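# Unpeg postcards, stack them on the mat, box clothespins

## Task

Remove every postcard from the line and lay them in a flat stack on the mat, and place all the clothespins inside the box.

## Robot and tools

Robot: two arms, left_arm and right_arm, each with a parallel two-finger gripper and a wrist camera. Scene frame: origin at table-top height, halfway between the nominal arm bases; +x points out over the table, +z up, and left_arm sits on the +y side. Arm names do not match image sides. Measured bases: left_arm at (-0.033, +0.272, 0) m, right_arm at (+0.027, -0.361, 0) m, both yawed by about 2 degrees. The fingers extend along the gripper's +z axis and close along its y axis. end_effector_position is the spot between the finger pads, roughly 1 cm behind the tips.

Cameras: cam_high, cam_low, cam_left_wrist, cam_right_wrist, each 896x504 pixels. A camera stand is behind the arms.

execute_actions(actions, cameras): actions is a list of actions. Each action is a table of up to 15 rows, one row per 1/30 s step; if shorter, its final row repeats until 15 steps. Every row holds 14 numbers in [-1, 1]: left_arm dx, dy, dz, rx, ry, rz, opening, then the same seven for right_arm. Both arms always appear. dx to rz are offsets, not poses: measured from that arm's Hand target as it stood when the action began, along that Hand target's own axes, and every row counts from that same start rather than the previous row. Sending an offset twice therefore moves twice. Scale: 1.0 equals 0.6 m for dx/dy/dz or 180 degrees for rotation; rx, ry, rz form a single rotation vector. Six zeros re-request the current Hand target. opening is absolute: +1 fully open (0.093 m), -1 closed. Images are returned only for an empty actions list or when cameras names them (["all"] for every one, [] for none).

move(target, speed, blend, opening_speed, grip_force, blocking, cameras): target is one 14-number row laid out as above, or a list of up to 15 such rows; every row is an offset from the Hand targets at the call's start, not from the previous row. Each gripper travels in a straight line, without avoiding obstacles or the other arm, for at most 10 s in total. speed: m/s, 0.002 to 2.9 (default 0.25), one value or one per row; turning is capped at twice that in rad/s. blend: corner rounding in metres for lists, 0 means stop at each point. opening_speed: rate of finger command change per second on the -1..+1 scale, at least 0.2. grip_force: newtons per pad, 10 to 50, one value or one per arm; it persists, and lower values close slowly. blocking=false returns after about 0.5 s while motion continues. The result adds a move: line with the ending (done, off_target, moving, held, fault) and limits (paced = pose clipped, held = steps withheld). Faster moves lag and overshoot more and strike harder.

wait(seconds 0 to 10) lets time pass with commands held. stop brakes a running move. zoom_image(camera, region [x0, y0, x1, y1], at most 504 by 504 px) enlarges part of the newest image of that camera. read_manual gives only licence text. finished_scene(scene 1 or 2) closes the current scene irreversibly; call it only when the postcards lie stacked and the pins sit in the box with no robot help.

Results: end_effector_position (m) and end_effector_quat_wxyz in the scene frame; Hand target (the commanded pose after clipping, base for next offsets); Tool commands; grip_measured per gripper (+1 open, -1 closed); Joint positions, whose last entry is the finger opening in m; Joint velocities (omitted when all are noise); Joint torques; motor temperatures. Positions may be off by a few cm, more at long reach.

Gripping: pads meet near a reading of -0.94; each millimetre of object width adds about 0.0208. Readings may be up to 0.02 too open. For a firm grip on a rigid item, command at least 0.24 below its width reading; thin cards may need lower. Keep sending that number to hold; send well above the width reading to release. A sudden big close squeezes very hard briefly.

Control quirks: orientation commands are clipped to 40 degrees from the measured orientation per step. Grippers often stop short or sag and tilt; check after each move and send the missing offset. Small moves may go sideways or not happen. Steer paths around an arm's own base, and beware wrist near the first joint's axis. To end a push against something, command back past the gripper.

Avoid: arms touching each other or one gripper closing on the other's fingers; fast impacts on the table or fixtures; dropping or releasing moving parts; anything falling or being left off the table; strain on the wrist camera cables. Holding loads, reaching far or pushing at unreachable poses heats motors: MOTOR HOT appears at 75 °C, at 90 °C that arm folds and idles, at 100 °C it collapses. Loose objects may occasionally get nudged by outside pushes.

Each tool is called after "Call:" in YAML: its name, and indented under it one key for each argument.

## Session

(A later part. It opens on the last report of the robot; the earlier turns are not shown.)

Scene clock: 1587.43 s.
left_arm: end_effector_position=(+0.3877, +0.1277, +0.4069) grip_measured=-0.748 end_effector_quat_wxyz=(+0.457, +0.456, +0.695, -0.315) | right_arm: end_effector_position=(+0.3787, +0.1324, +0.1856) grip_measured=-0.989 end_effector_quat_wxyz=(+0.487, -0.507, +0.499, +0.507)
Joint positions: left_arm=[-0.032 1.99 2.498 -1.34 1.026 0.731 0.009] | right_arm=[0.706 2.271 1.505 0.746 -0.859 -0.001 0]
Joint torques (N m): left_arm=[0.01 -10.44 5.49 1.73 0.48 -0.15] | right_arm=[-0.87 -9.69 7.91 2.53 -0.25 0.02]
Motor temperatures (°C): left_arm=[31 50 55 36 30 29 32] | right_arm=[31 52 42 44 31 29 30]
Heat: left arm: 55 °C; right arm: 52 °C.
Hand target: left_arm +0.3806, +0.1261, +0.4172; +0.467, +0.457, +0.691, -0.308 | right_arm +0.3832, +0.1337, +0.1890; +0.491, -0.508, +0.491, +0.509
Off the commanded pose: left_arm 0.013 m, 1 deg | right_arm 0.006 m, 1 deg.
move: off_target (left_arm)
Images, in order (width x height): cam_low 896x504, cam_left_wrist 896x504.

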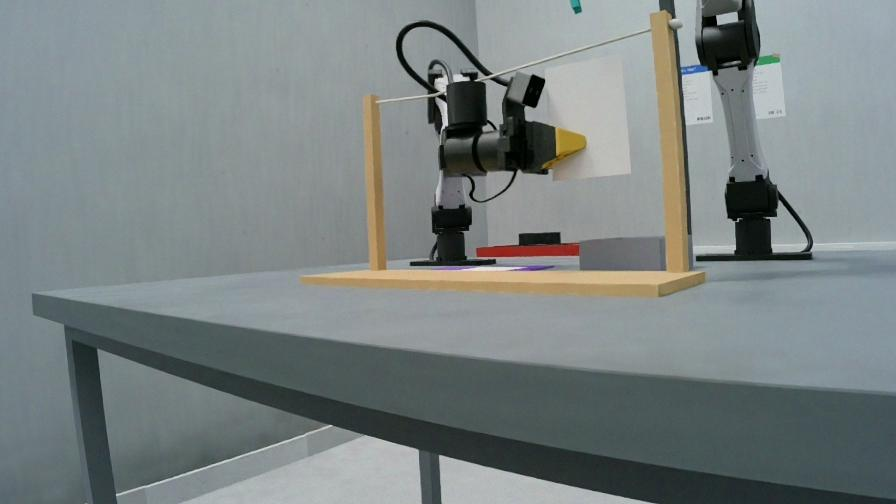

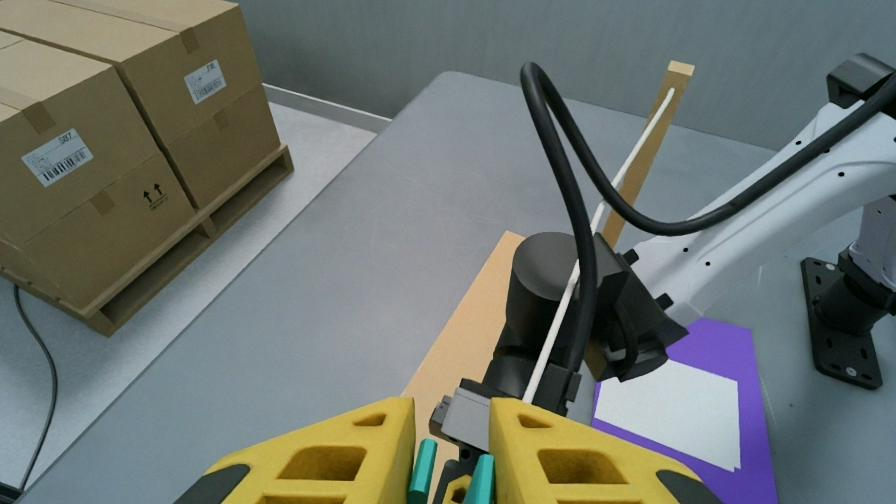

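Call:
move:
  target:
    - [0,0,0,0,0,0,-0.75,0,0.0583,0.002,0,0,0,-1]
    - [0,0,0,0,0,0,-0.75,-0.0583,0.1838,-0.01,0,0,0,-1]
  speed: 0.08
  blend: [0.005,0]
  cameras: ["cam_low", "cam_high", "cam_left_wrist", "cam_right_wrist"]

Scene clock: 1629.93 s.
left_arm: end_effector_position=(+0.3881, +0.1277, +0.4072) grip_measured=-0.748 end_effector_quat_wxyz=(+0.458, +0.456, +0.695, -0.315) | right_arm: end_effector_position=(+0.2747, +0.1268, +0.2117) grip_measured=-0.989 end_effector_quat_wxyz=(+0.478, -0.513, +0.496, +0.511)
Joint positions: left_arm=[-0.032 1.99 2.498 -1.337 1.026 0.73 0.009] | right_arm=[0.862 1.979 1.157 0.796 -0.725 -0.001 0]
Joint torques (N m): left_arm=[-0.16 -10.69 5.2 1.69 0.47 -0.2] | right_arm=[0.01 -11.25 4.62 2.65 0.1 0.02]
Motor temperatures (°C): left_arm=[31 51 50 39 29 29 32] | right_arm=[31 53 42 45 31 29 30]
Heat: left arm: 51 °C; right arm: 53 °C.
Hand target: left_arm +0.3806, +0.1261, +0.4172; +0.467, +0.457, +0.691, -0.308 | right_arm +0.2731, +0.1239, +0.2238; +0.491, -0.509, +0.491, +0.509
Off the commanded pose: left_arm 0.013 m, 1 deg | right_arm 0.013 m, 2 deg.
move: off_target (left_arm, right_arm)

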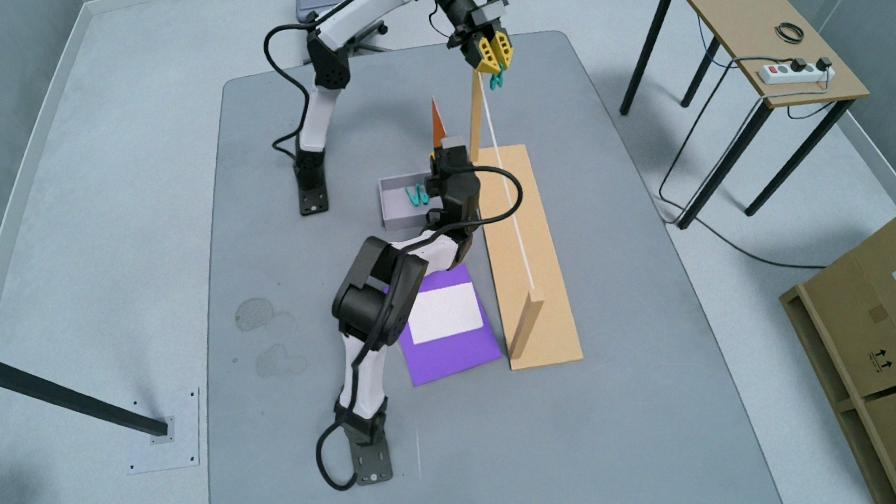

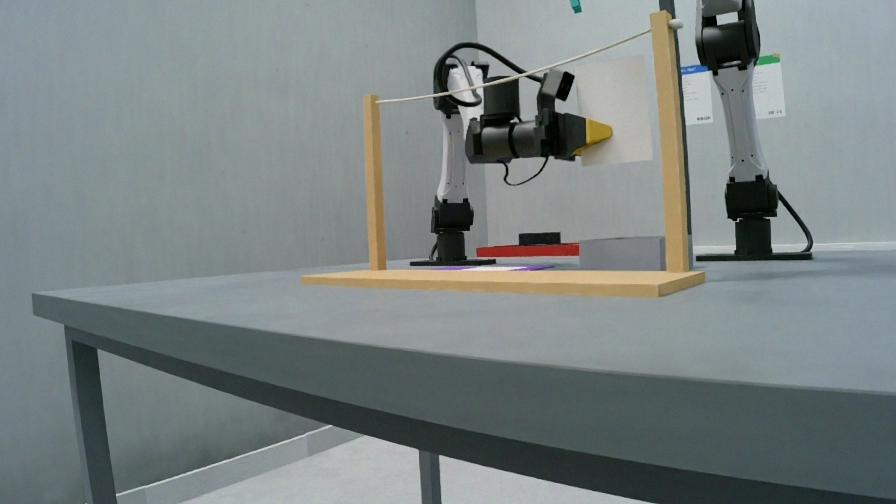

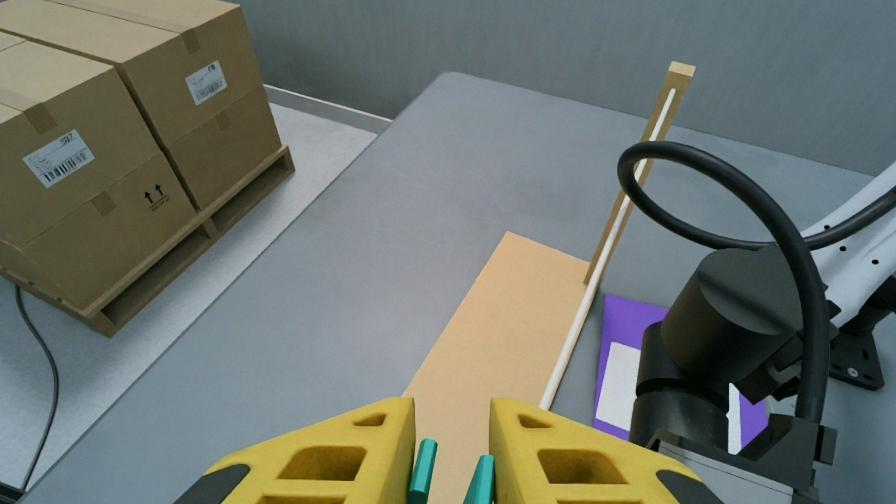

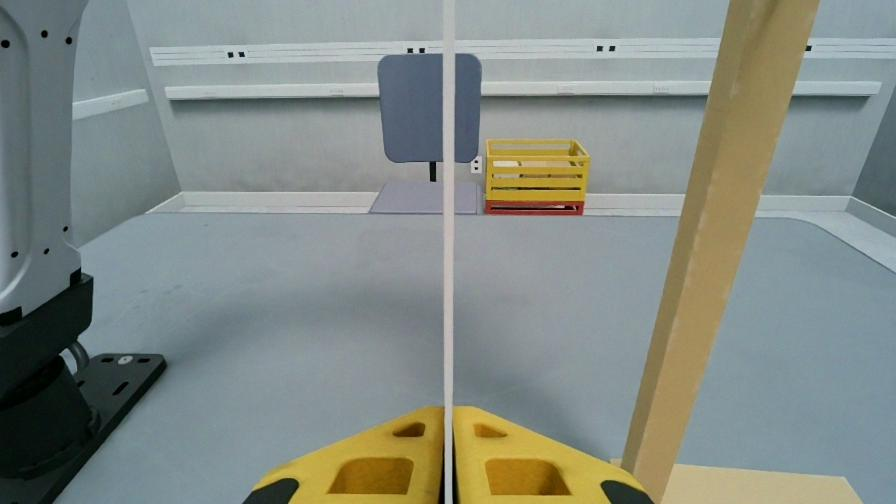

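Call:
move:
  target:
    - [0.1172,-0.1133,-0.081,0,0,0,-0.75,-0.0437,0.0498,-0.3048,0,0,0,-1]
    - [0.4225,-0.241,0.0518,0.0845,0.1269,0.0554,-0.75,-0.0437,0.0498,-0.3048,0,0,0,-1]
  speed: 0.15
  blend: [0.02,0]
  cameras: ["cam_low", "cam_high", "cam_left_wrist", "cam_right_wrist"]

Scene clock: 1675.87 s.
left_arm: end_effector_position=(+0.2223, +0.1305, +0.1685) grip_measured=-0.748 end_effector_quat_wxyz=(+0.272, +0.612, +0.692, -0.270) | right_arm: end_effector_position=(+0.2528, -0.0565, +0.2485) grip_measured=-0.989 end_effector_quat_wxyz=(+0.490, -0.506, +0.495, +0.509)
Joint positions: left_arm=[-0.122 1.442 1.143 -1.12 0.775 1.297 0.009] | right_arm=[0.5 1.397 0.642 0.749 -1.067 0.003 0]
Joint torques (N m): left_arm=[-0.14 -6.11 6.34 0.87 0.52 0.16] | right_arm=[-0.91 -5.72 4.78 2.25 -0.23 -0.02]
Heat: left arm: 52 °C; right arm: 54 °C.
Hand target: left_arm +0.2217, +0.1302, +0.1706; +0.282, +0.624, +0.681, -0.259 | right_arm +0.2496, -0.0599, +0.2502; +0.491, -0.509, +0.491, +0.509
Off the commanded pose: left_arm 0.002 m, 3 deg | right_arm 0.005 m, 1 deg.
move: off_target (left_arm)

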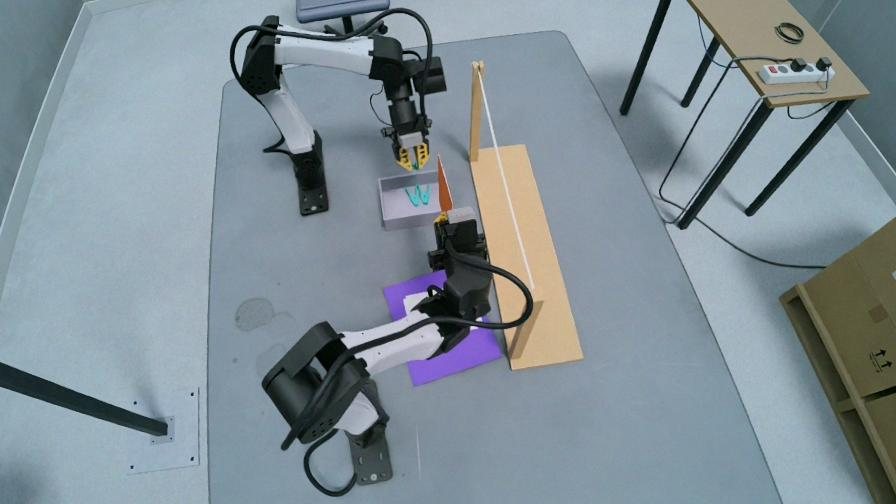

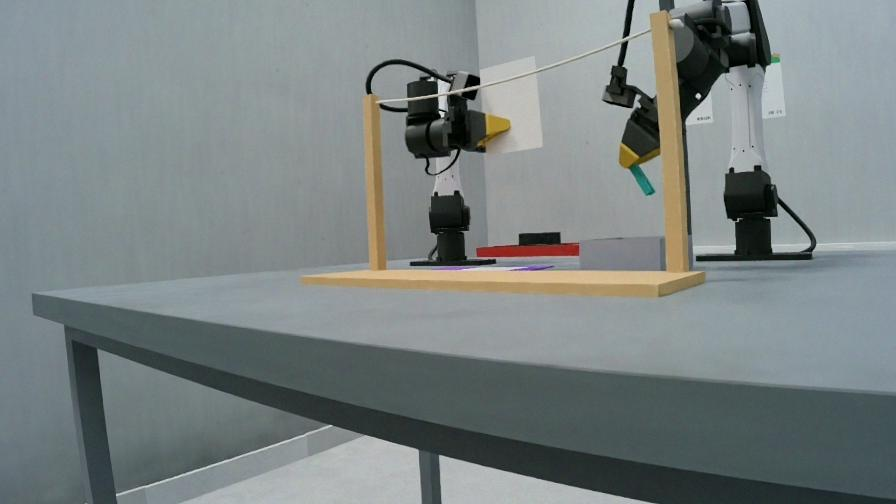

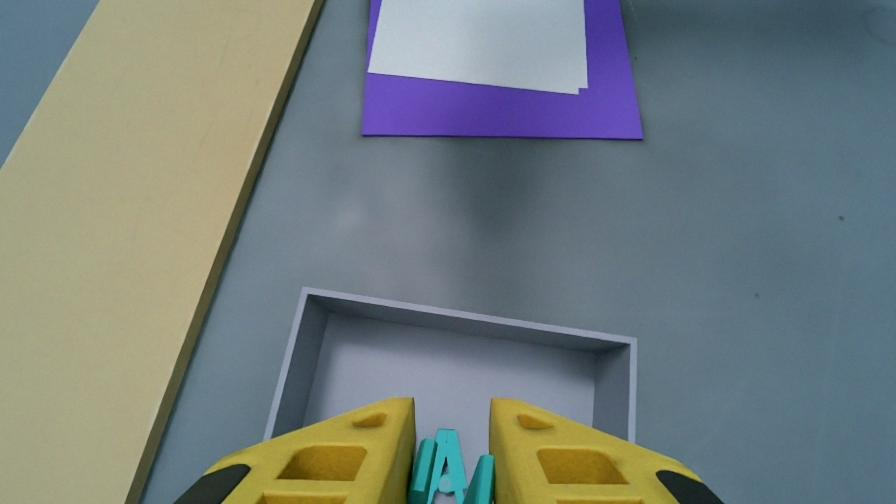

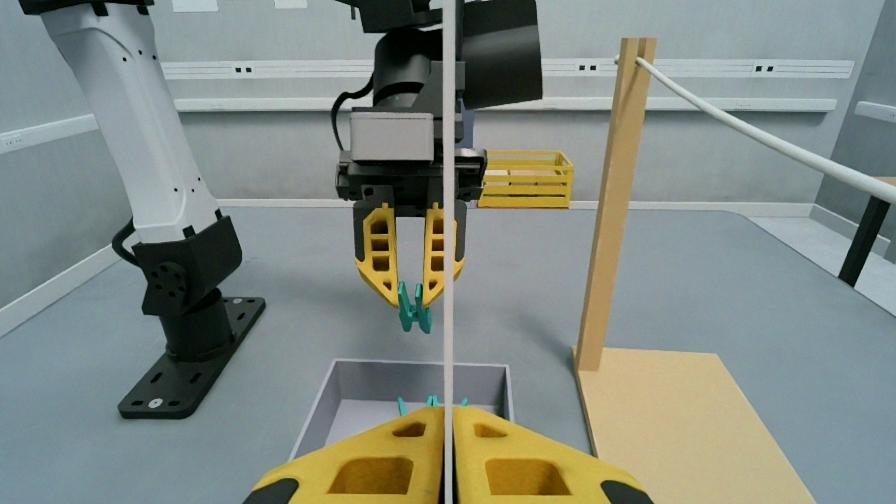

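Call:
zoom_image:
  camera: "cam_high"
  region: [430, 200, 580, 350]

Call:
zoom_image:
  camera: "cam_low"
  region: [340, 30, 500, 150]

Scaled by 3.360.

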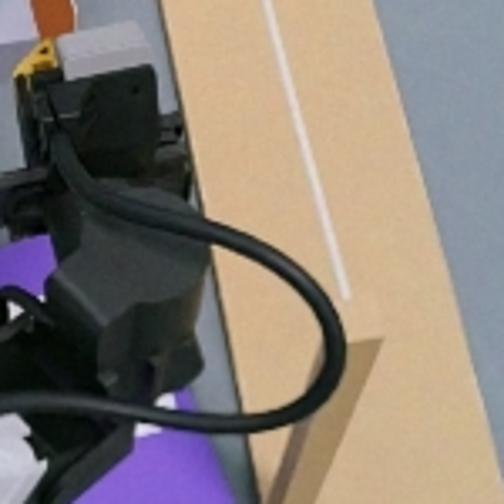

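Scaled by 3.150.

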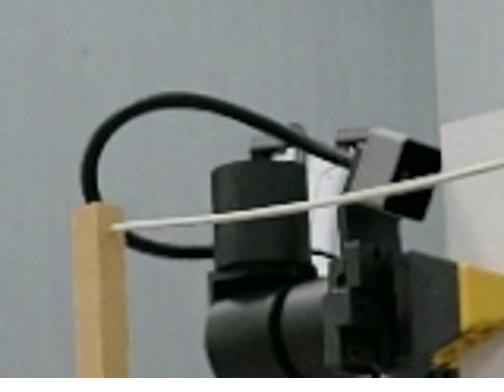

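Call:
move:
  target: [0.1308,0,0.1355,0,0,0,-0.75,0.0503,-0.0062,-0.1005,-0.0694,0.0614,-0.4975,-1]
  speed: 0.12
  cameras: ["cam_low", "cam_high", "cam_left_wrist", "cam_right_wrist"]

Scene clock: 1714.20 s.
left_arm: end_effector_position=(+0.2230, +0.1271, +0.0673) grip_measured=-0.749 end_effector_quat_wxyz=(+0.289, +0.618, +0.681, -0.265) | right_arm: end_effector_position=(+0.2563, -0.1174, +0.2188) grip_measured=-0.990 end_effector_quat_wxyz=(-0.631, +0.776, -0.012, -0.013)
Joint positions: left_arm=[-0.129 1.536 0.796 -0.637 0.788 1.297 0.009] | right_arm=[0.296 1.26 0.733 -0.051 -1.189 -2.078 0]
Joint torques (N m): left_arm=[0.21 -3.26 5.26 0.98 0.43 0.13] | right_arm=[-0.96 -4.57 4.92 2.08 -0.51 0.05]
Heat: left arm: 50 °C; right arm: 49 °C.
Hand target: left_arm +0.2218, +0.1283, +0.0575; +0.282, +0.624, +0.681, -0.259 | right_arm +0.2555, -0.1201, +0.2199; -0.609, +0.793, +0.020, -0.016
Off the commanded pose: left_arm 0.010 m, 1 deg | right_arm 0.003 m, 5 deg.
joint sent to its limit (right arm) — joint 6 (wrist roll), lower limit. The joint targets are off in orientation, not in position.
move: off_target (right_arm)

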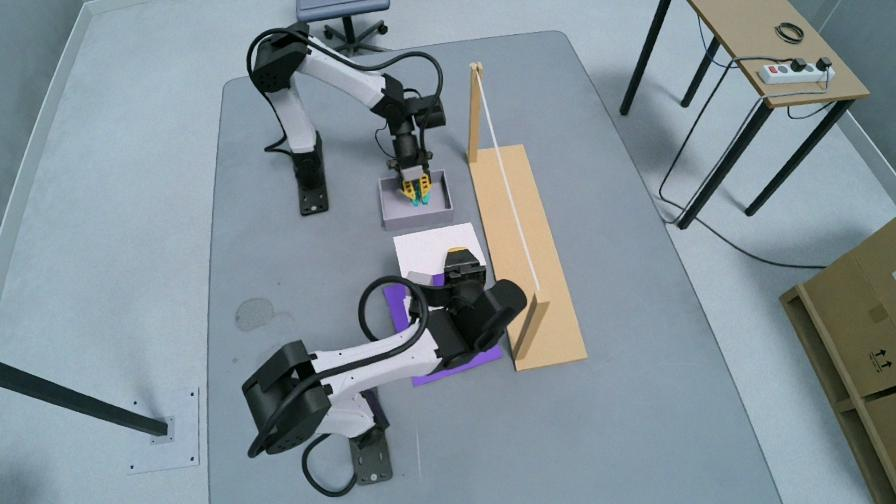

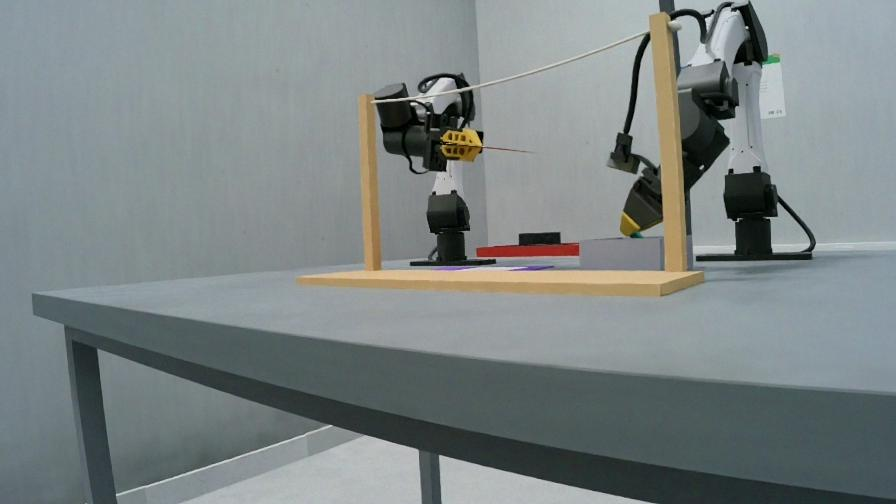

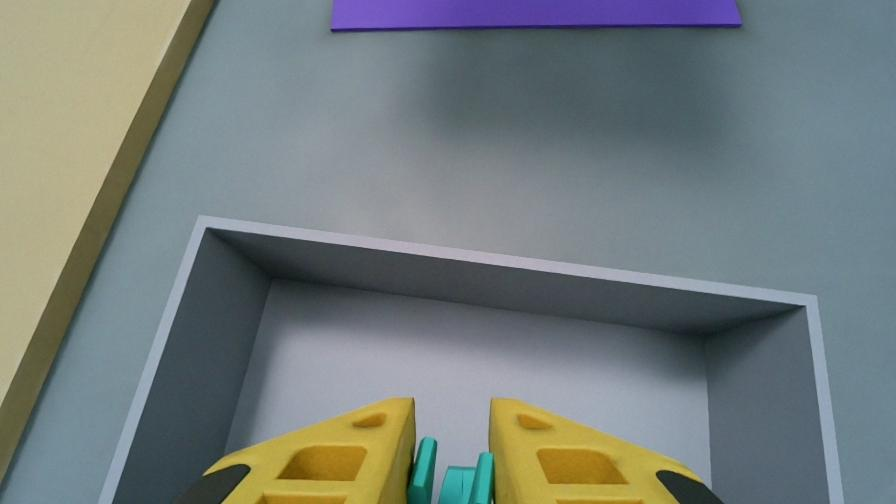

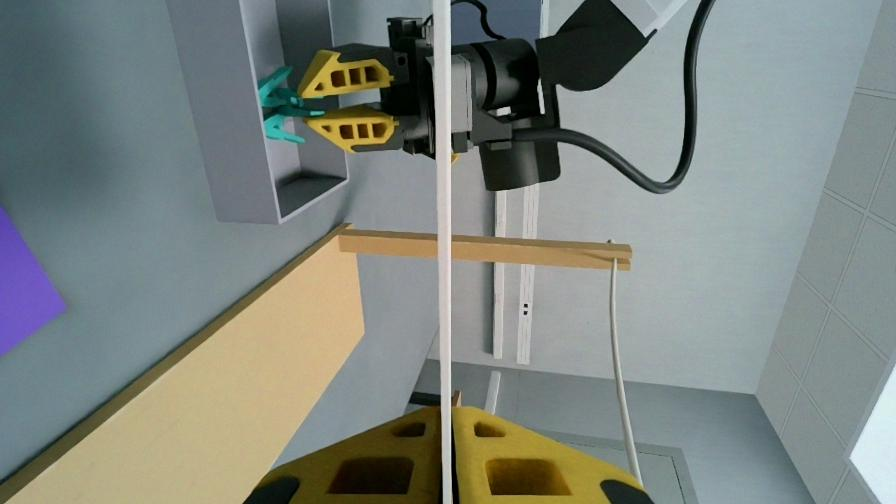

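Call:
move:
  target: [0.0141,0,0.0141,0,0,0,-0.75,-0.055,0,0,0,0,0,-1]
  speed: 0.06

Call:
move:
  target: [0,0,0,0,0,0,-0.2,0,0,0,0,0,0,-1]
  opening_speed: 0.5
  cameras: ["cam_low", "cam_high", "cam_left_wrist", "cam_right_wrist"]

Scene clock: 1734.90 s.
left_arm: end_effector_position=(+0.2254, +0.1223, +0.0621) grip_measured=-0.744 end_effector_quat_wxyz=(+0.304, +0.619, +0.671, -0.273) | right_arm: end_effector_position=(+0.2273, -0.1213, +0.2227) grip_measured=-0.990 end_effector_quat_wxyz=(-0.629, +0.778, -0.001, -0.004)
Joint positions: left_arm=[-0.132 1.558 0.773 -0.572 0.821 1.297 0.009] | right_arm=[0.324 1.12 0.663 -0.096 -1.161 -2.078 0]
Joint torques (N m): left_arm=[0.27 -3.43 4.88 0.96 0.11 0.15] | right_arm=[0.29 -3.45 5.05 1.84 -0.48 0.05]
Motor temperatures (°C): left_arm=[31 45 49 38 29 29 33] | right_arm=[31 48 38 44 31 29 30]
Heat: left arm: 49 °C; right arm: 48 °C.
Hand target: left_arm +0.2218, +0.1283, +0.0456; +0.282, +0.624, +0.681, -0.259 | right_arm +0.2225, -0.1218, +0.2199; -0.609, +0.793, +0.020, -0.016
Off the commanded pose: left_arm 0.018 m, 3 deg | right_arm 0.006 m, 4 deg.
joint sent to its limit (right arm) — joint 6 (wrist roll), lower limit. The joint targets are off in orientation, not in position.
move: off_target (left_arm, right_arm)

Scene clock: 1736.20 s.
left_arm: end_effector_position=(+0.2248, +0.1282, +0.0514) grip_measured=-0.202 end_effector_quat_wxyz=(+0.287, +0.621, +0.682, -0.258) | right_arm: end_effector_position=(+0.2273, -0.1212, +0.2227) grip_measured=-0.990 end_effector_quat_wxyz=(-0.629, +0.778, -0.001, -0.004)
Joint positions: left_arm=[-0.131 1.57 0.764 -0.567 0.772 1.297 0.036] | right_arm=[0.325 1.12 0.663 -0.096 -1.16 -2.078 0]
Joint torques (N m): left_arm=[0.31 -4.12 5.24 0.91 0.55 0.09] | right_arm=[0.29 -3.43 5.07 1.85 -0.46 0.05]
Heat: left arm: 49 °C; right arm: 48 °C.
Hand target: left_arm +0.2218, +0.1283, +0.0456; +0.282, +0.624, +0.681, -0.259 | right_arm +0.2224, -0.1213, +0.2199; -0.627, +0.779, -0.001, -0.009 (not the last commanded pose)
Off the commanded pose: left_arm 0.007 m, 1 deg | right_arm 0.006 m, 4 deg.
move: off_target (right_arm)

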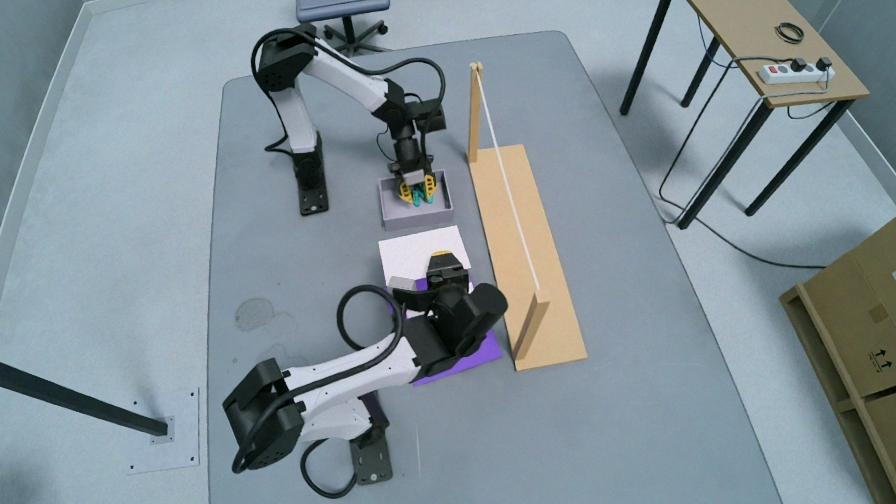

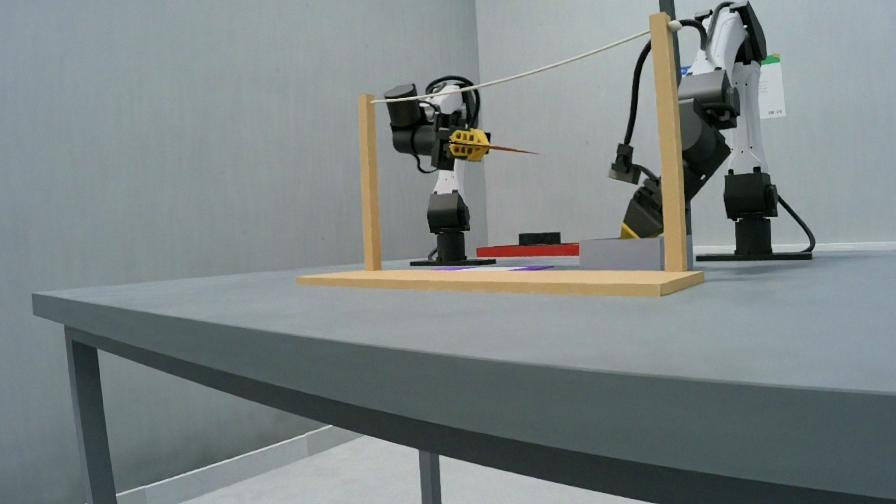

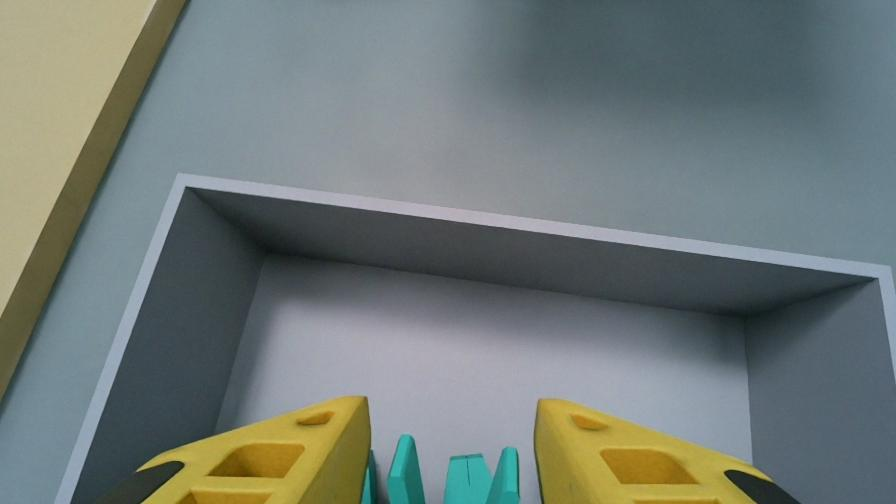

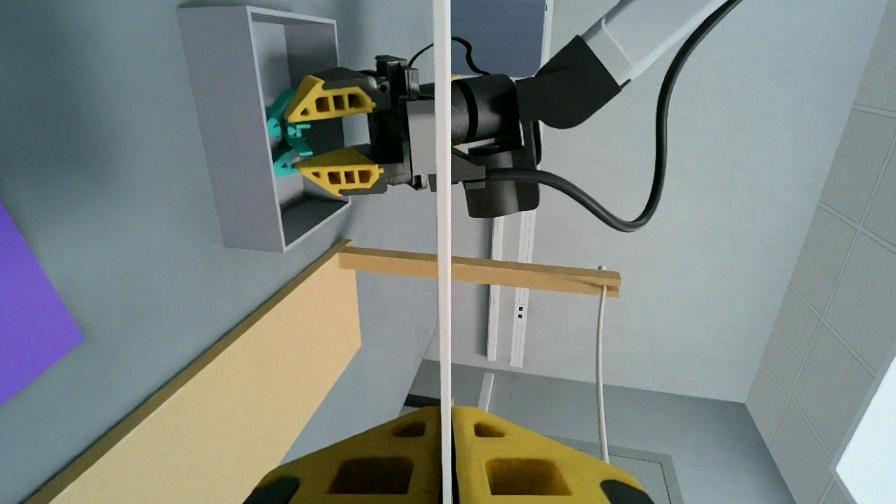

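Call:
move:
  target:
    - [-0.1179,0,-0.1179,0,0,0,-0.2,0,0,0,0,0,0,-1]
    - [-0.156,-0.0095,-0.3273,0,0,0,-0.2,0.0495,0.1758,-0.0282,0.0107,0.0586,0.0069,-1]
  speed: 0.12
  blend: [0.02,0]
  cameras: ["cam_low", "cam_high", "cam_right_wrist"]

Scene clock: 1845.67 s.
left_arm: end_effector_position=(+0.2101, +0.1993, +0.2409) grip_measured=-0.202 end_effector_quat_wxyz=(+0.296, +0.602, +0.704, -0.235) | right_arm: end_effector_position=(+0.2519, -0.1587, +0.1229) grip_measured=-0.990 end_effector_quat_wxyz=(-0.636, +0.767, -0.060, +0.061)
Joint positions: left_arm=[0.16 1.419 1.422 -1.574 0.775 1.606 0.036] | right_arm=[0.164 1.346 0.29 0.583 -1.158 -2.026 0]
Joint torques (N m): left_arm=[0.57 -5.07 8.83 0.35 0.69 0.28] | right_arm=[-0.84 -2.35 3.75 2.2 -0.45 0.25]
Heat: left arm: 46 °C; right arm: 44 °C.
Hand target: left_arm +0.2099, +0.2002, +0.2506; +0.282, +0.624, +0.681, -0.259 | right_arm +0.2509, -0.1601, +0.1200; -0.637, +0.766, -0.068, +0.056
Off the commanded pose: left_arm 0.010 m, 5 deg | right_arm 0.003 m, 1 deg.
joint sent to its limit (left arm) — joint 4 (wrist pitch), lower limit. The joint targets are off in orientation, not in position.
move: off_target (left_arm)
Images, in order (width x height): cam_high 896x504, cam_low 896x504, cam_right_wrist 896x504.

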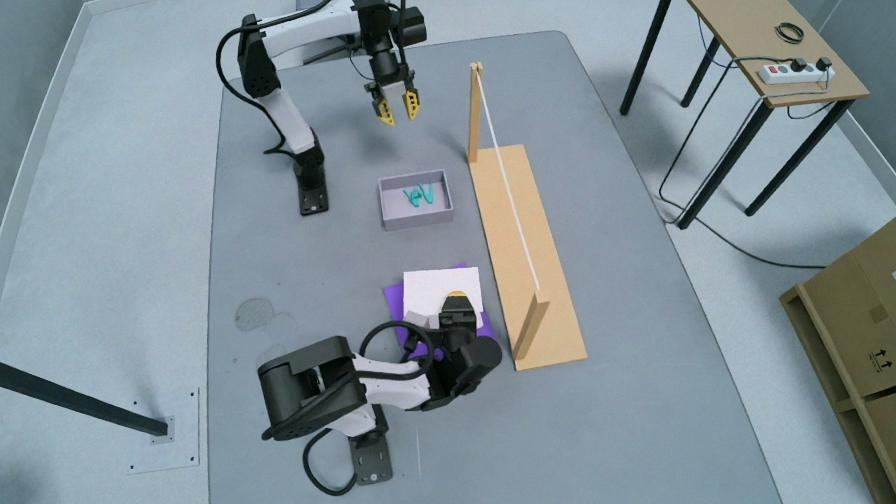

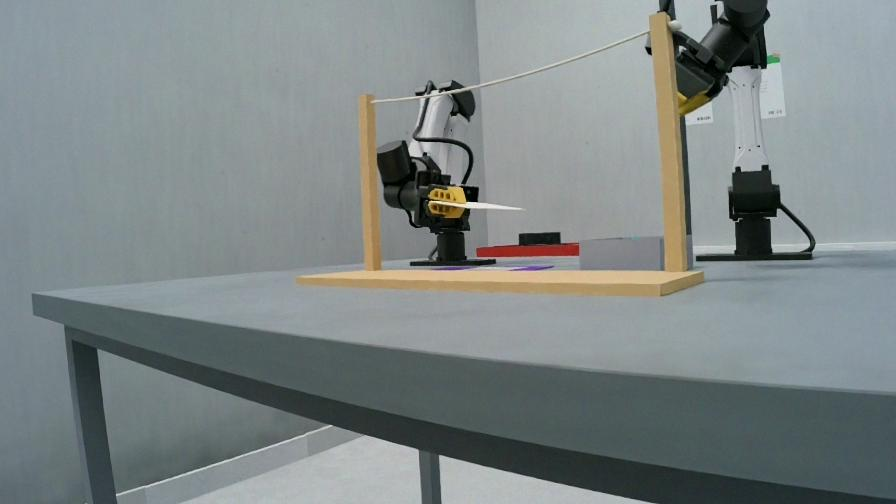

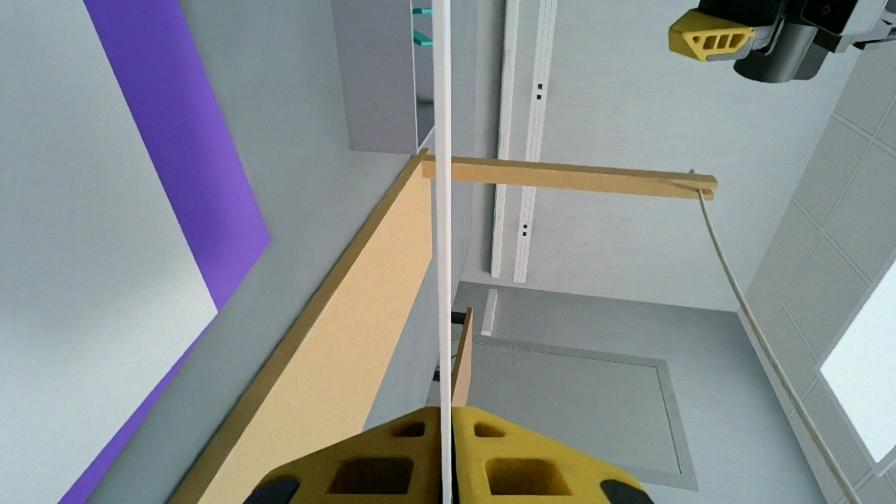

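Call:
zoom_image:
  camera: "cam_high"
  region: [360, 240, 510, 390]

Scaled by 3.360.

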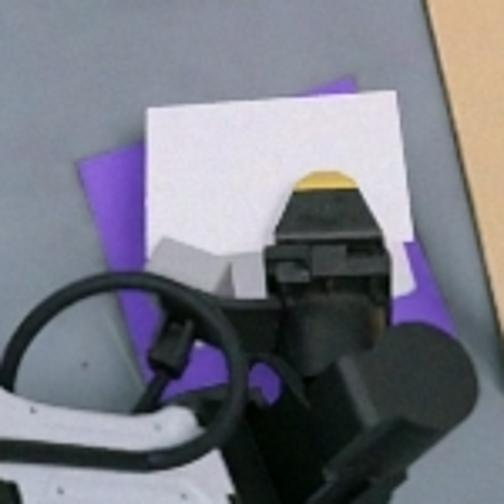

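Call:
move:
  target: [0,0,0,0,0,0,-0.2,0.0027,0.0778,0.0383,0,-0.0218,-0.0041,-1]
  speed: 0.06
  cameras: ["cam_low", "cam_high"]

Call:
zoom_image:
  camera: "cam_high"
  region: [360, 240, 510, 390]

Call:
zoom_image:
  camera: "cam_low"
  region: [350, 130, 580, 290]

Scene clock: 1894.43 s.
left_arm: end_effector_position=(+0.2101, +0.1993, +0.2409) grip_measured=-0.202 end_effector_quat_wxyz=(+0.296, +0.602, +0.704, -0.235) | right_arm: end_effector_position=(+0.2606, -0.1486, +0.0695) grip_measured=-0.990 end_effector_quat_wxyz=(-0.633, +0.771, -0.045, +0.047)
Joint positions: left_arm=[0.16 1.419 1.422 -1.574 0.775 1.606 0.036] | right_arm=[0.193 1.733 0.286 0.936 -1.164 -2.062 0]
Joint torques (N m): left_arm=[0.51 -5.04 8.5 0.32 0.64 0.24] | right_arm=[0.32 -3.69 2.52 2.16 -0.72 0.24]
Motor temperatures (°C): left_arm=[31 42 51 34 29 29 31] | right_arm=[31 43 37 43 31 29 30]
Heat: left arm: 51 °C; right arm: 43 °C.
Hand target: left_arm +0.2099, +0.2002, +0.2506; +0.282, +0.624, +0.681, -0.259 | right_arm +0.2549, -0.1464, +0.0700; -0.639, +0.768, -0.041, +0.034
Off the commanded pose: left_arm 0.010 m, 5 deg | right_arm 0.006 m, 2 deg.
joint sent to its limit (left arm) — joint 4 (wrist pitch), lower limit. The joint targets are off in orientation, not in position.
move: off_target (left_arm)
Images, in order (width x height): cam_high 896x504, cam_low 896x504.

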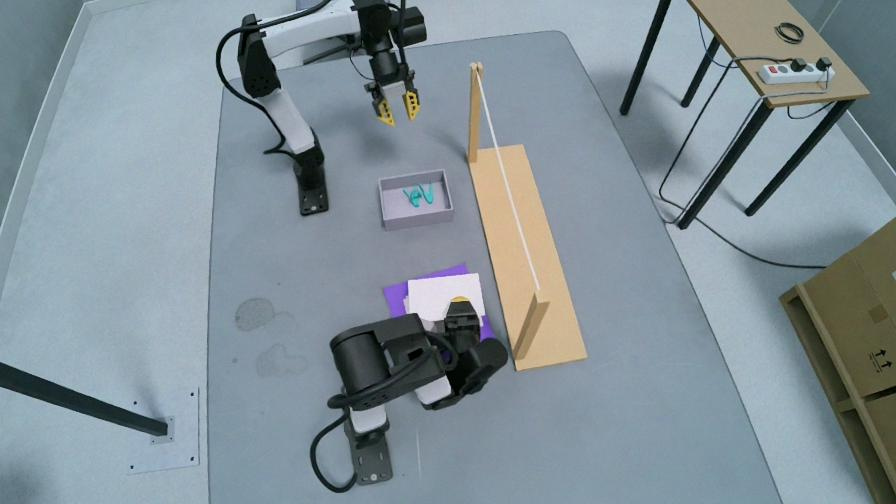

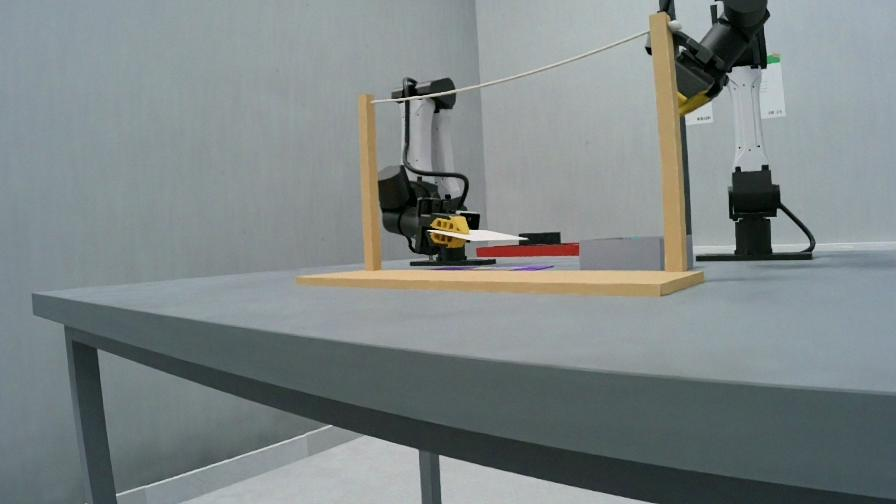

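Scaled by 3.360.

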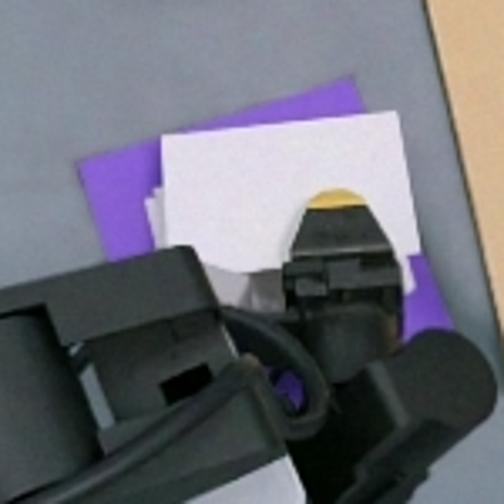

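Scaled by 2.191.

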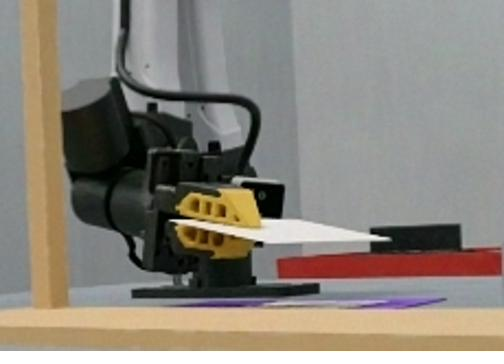

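Call:
move:
  target: [0,0,0,0,0,0,-0.2,-0.0103,0.0365,0.0092,0,0,0,-1]
  speed: 0.05
  cameras: ["cam_low", "cam_high"]

Call:
zoom_image:
  camera: "cam_high"
  region: [360, 240, 510, 390]

Call:
zoom_image:
  camera: "cam_low"
  region: [350, 150, 580, 290]

Scene clock: 1915.80 s.
left_arm: end_effector_position=(+0.2101, +0.1993, +0.2409) grip_measured=-0.202 end_effector_quat_wxyz=(+0.296, +0.602, +0.704, -0.235) | right_arm: end_effector_position=(+0.2539, -0.1457, +0.0482) grip_measured=-0.990 end_effector_quat_wxyz=(-0.636, +0.769, -0.040, +0.044)
Joint positions: left_arm=[0.16 1.419 1.422 -1.574 0.775 1.606 0.036] | right_arm=[0.209 1.901 0.257 1.154 -1.164 -2.044 0]
Joint torques (N m): left_arm=[0.46 -5.01 8.77 0.29 0.67 0.26] | right_arm=[0.35 -4.03 1.25 2.2 -0.53 0.25]
Heat: left arm: 52 °C; right arm: 43 °C.
Hand target: left_arm +0.2099, +0.2002, +0.2506; +0.282, +0.624, +0.681, -0.259 | right_arm +0.2490, -0.1444, +0.0474; -0.639, +0.768, -0.041, +0.034
Off the commanded pose: left_arm 0.010 m, 5 deg | right_arm 0.005 m, 1 deg.
joint sent to its limit (left arm) — joint 4 (wrist pitch), lower limit. The joint targets are off in orientation, not in position.
move: off_target (left_arm)
Images, in order (width x height): cam_high 896x504, cam_low 896x504.

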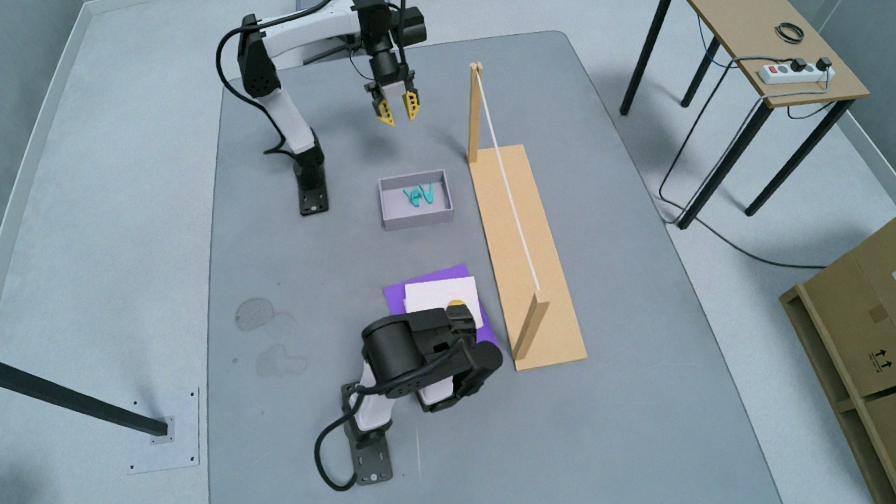

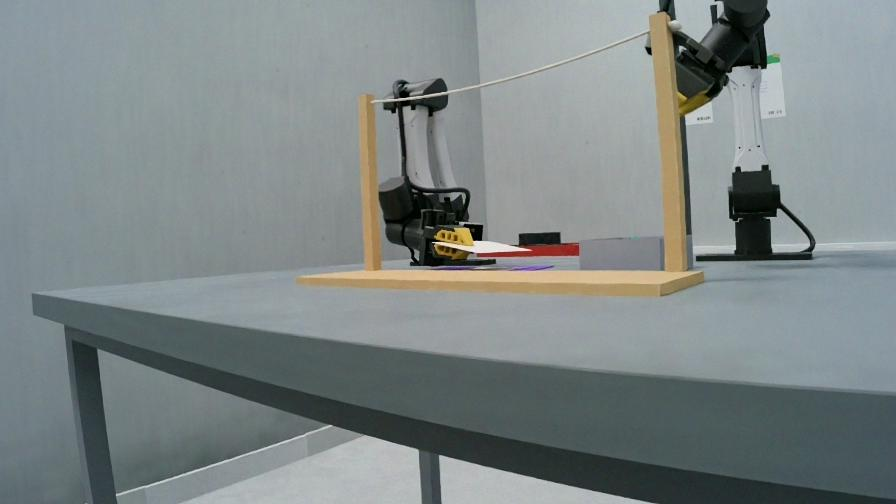

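Scaled by 3.360.

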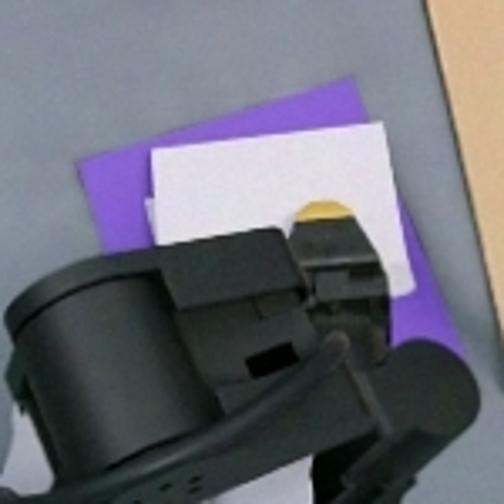

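Scaled by 2.191.

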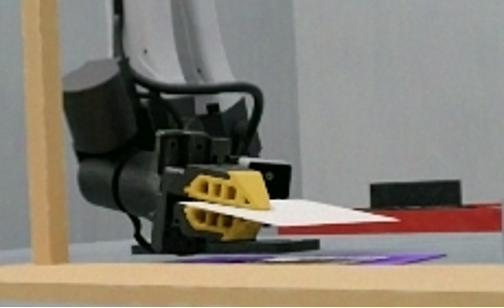

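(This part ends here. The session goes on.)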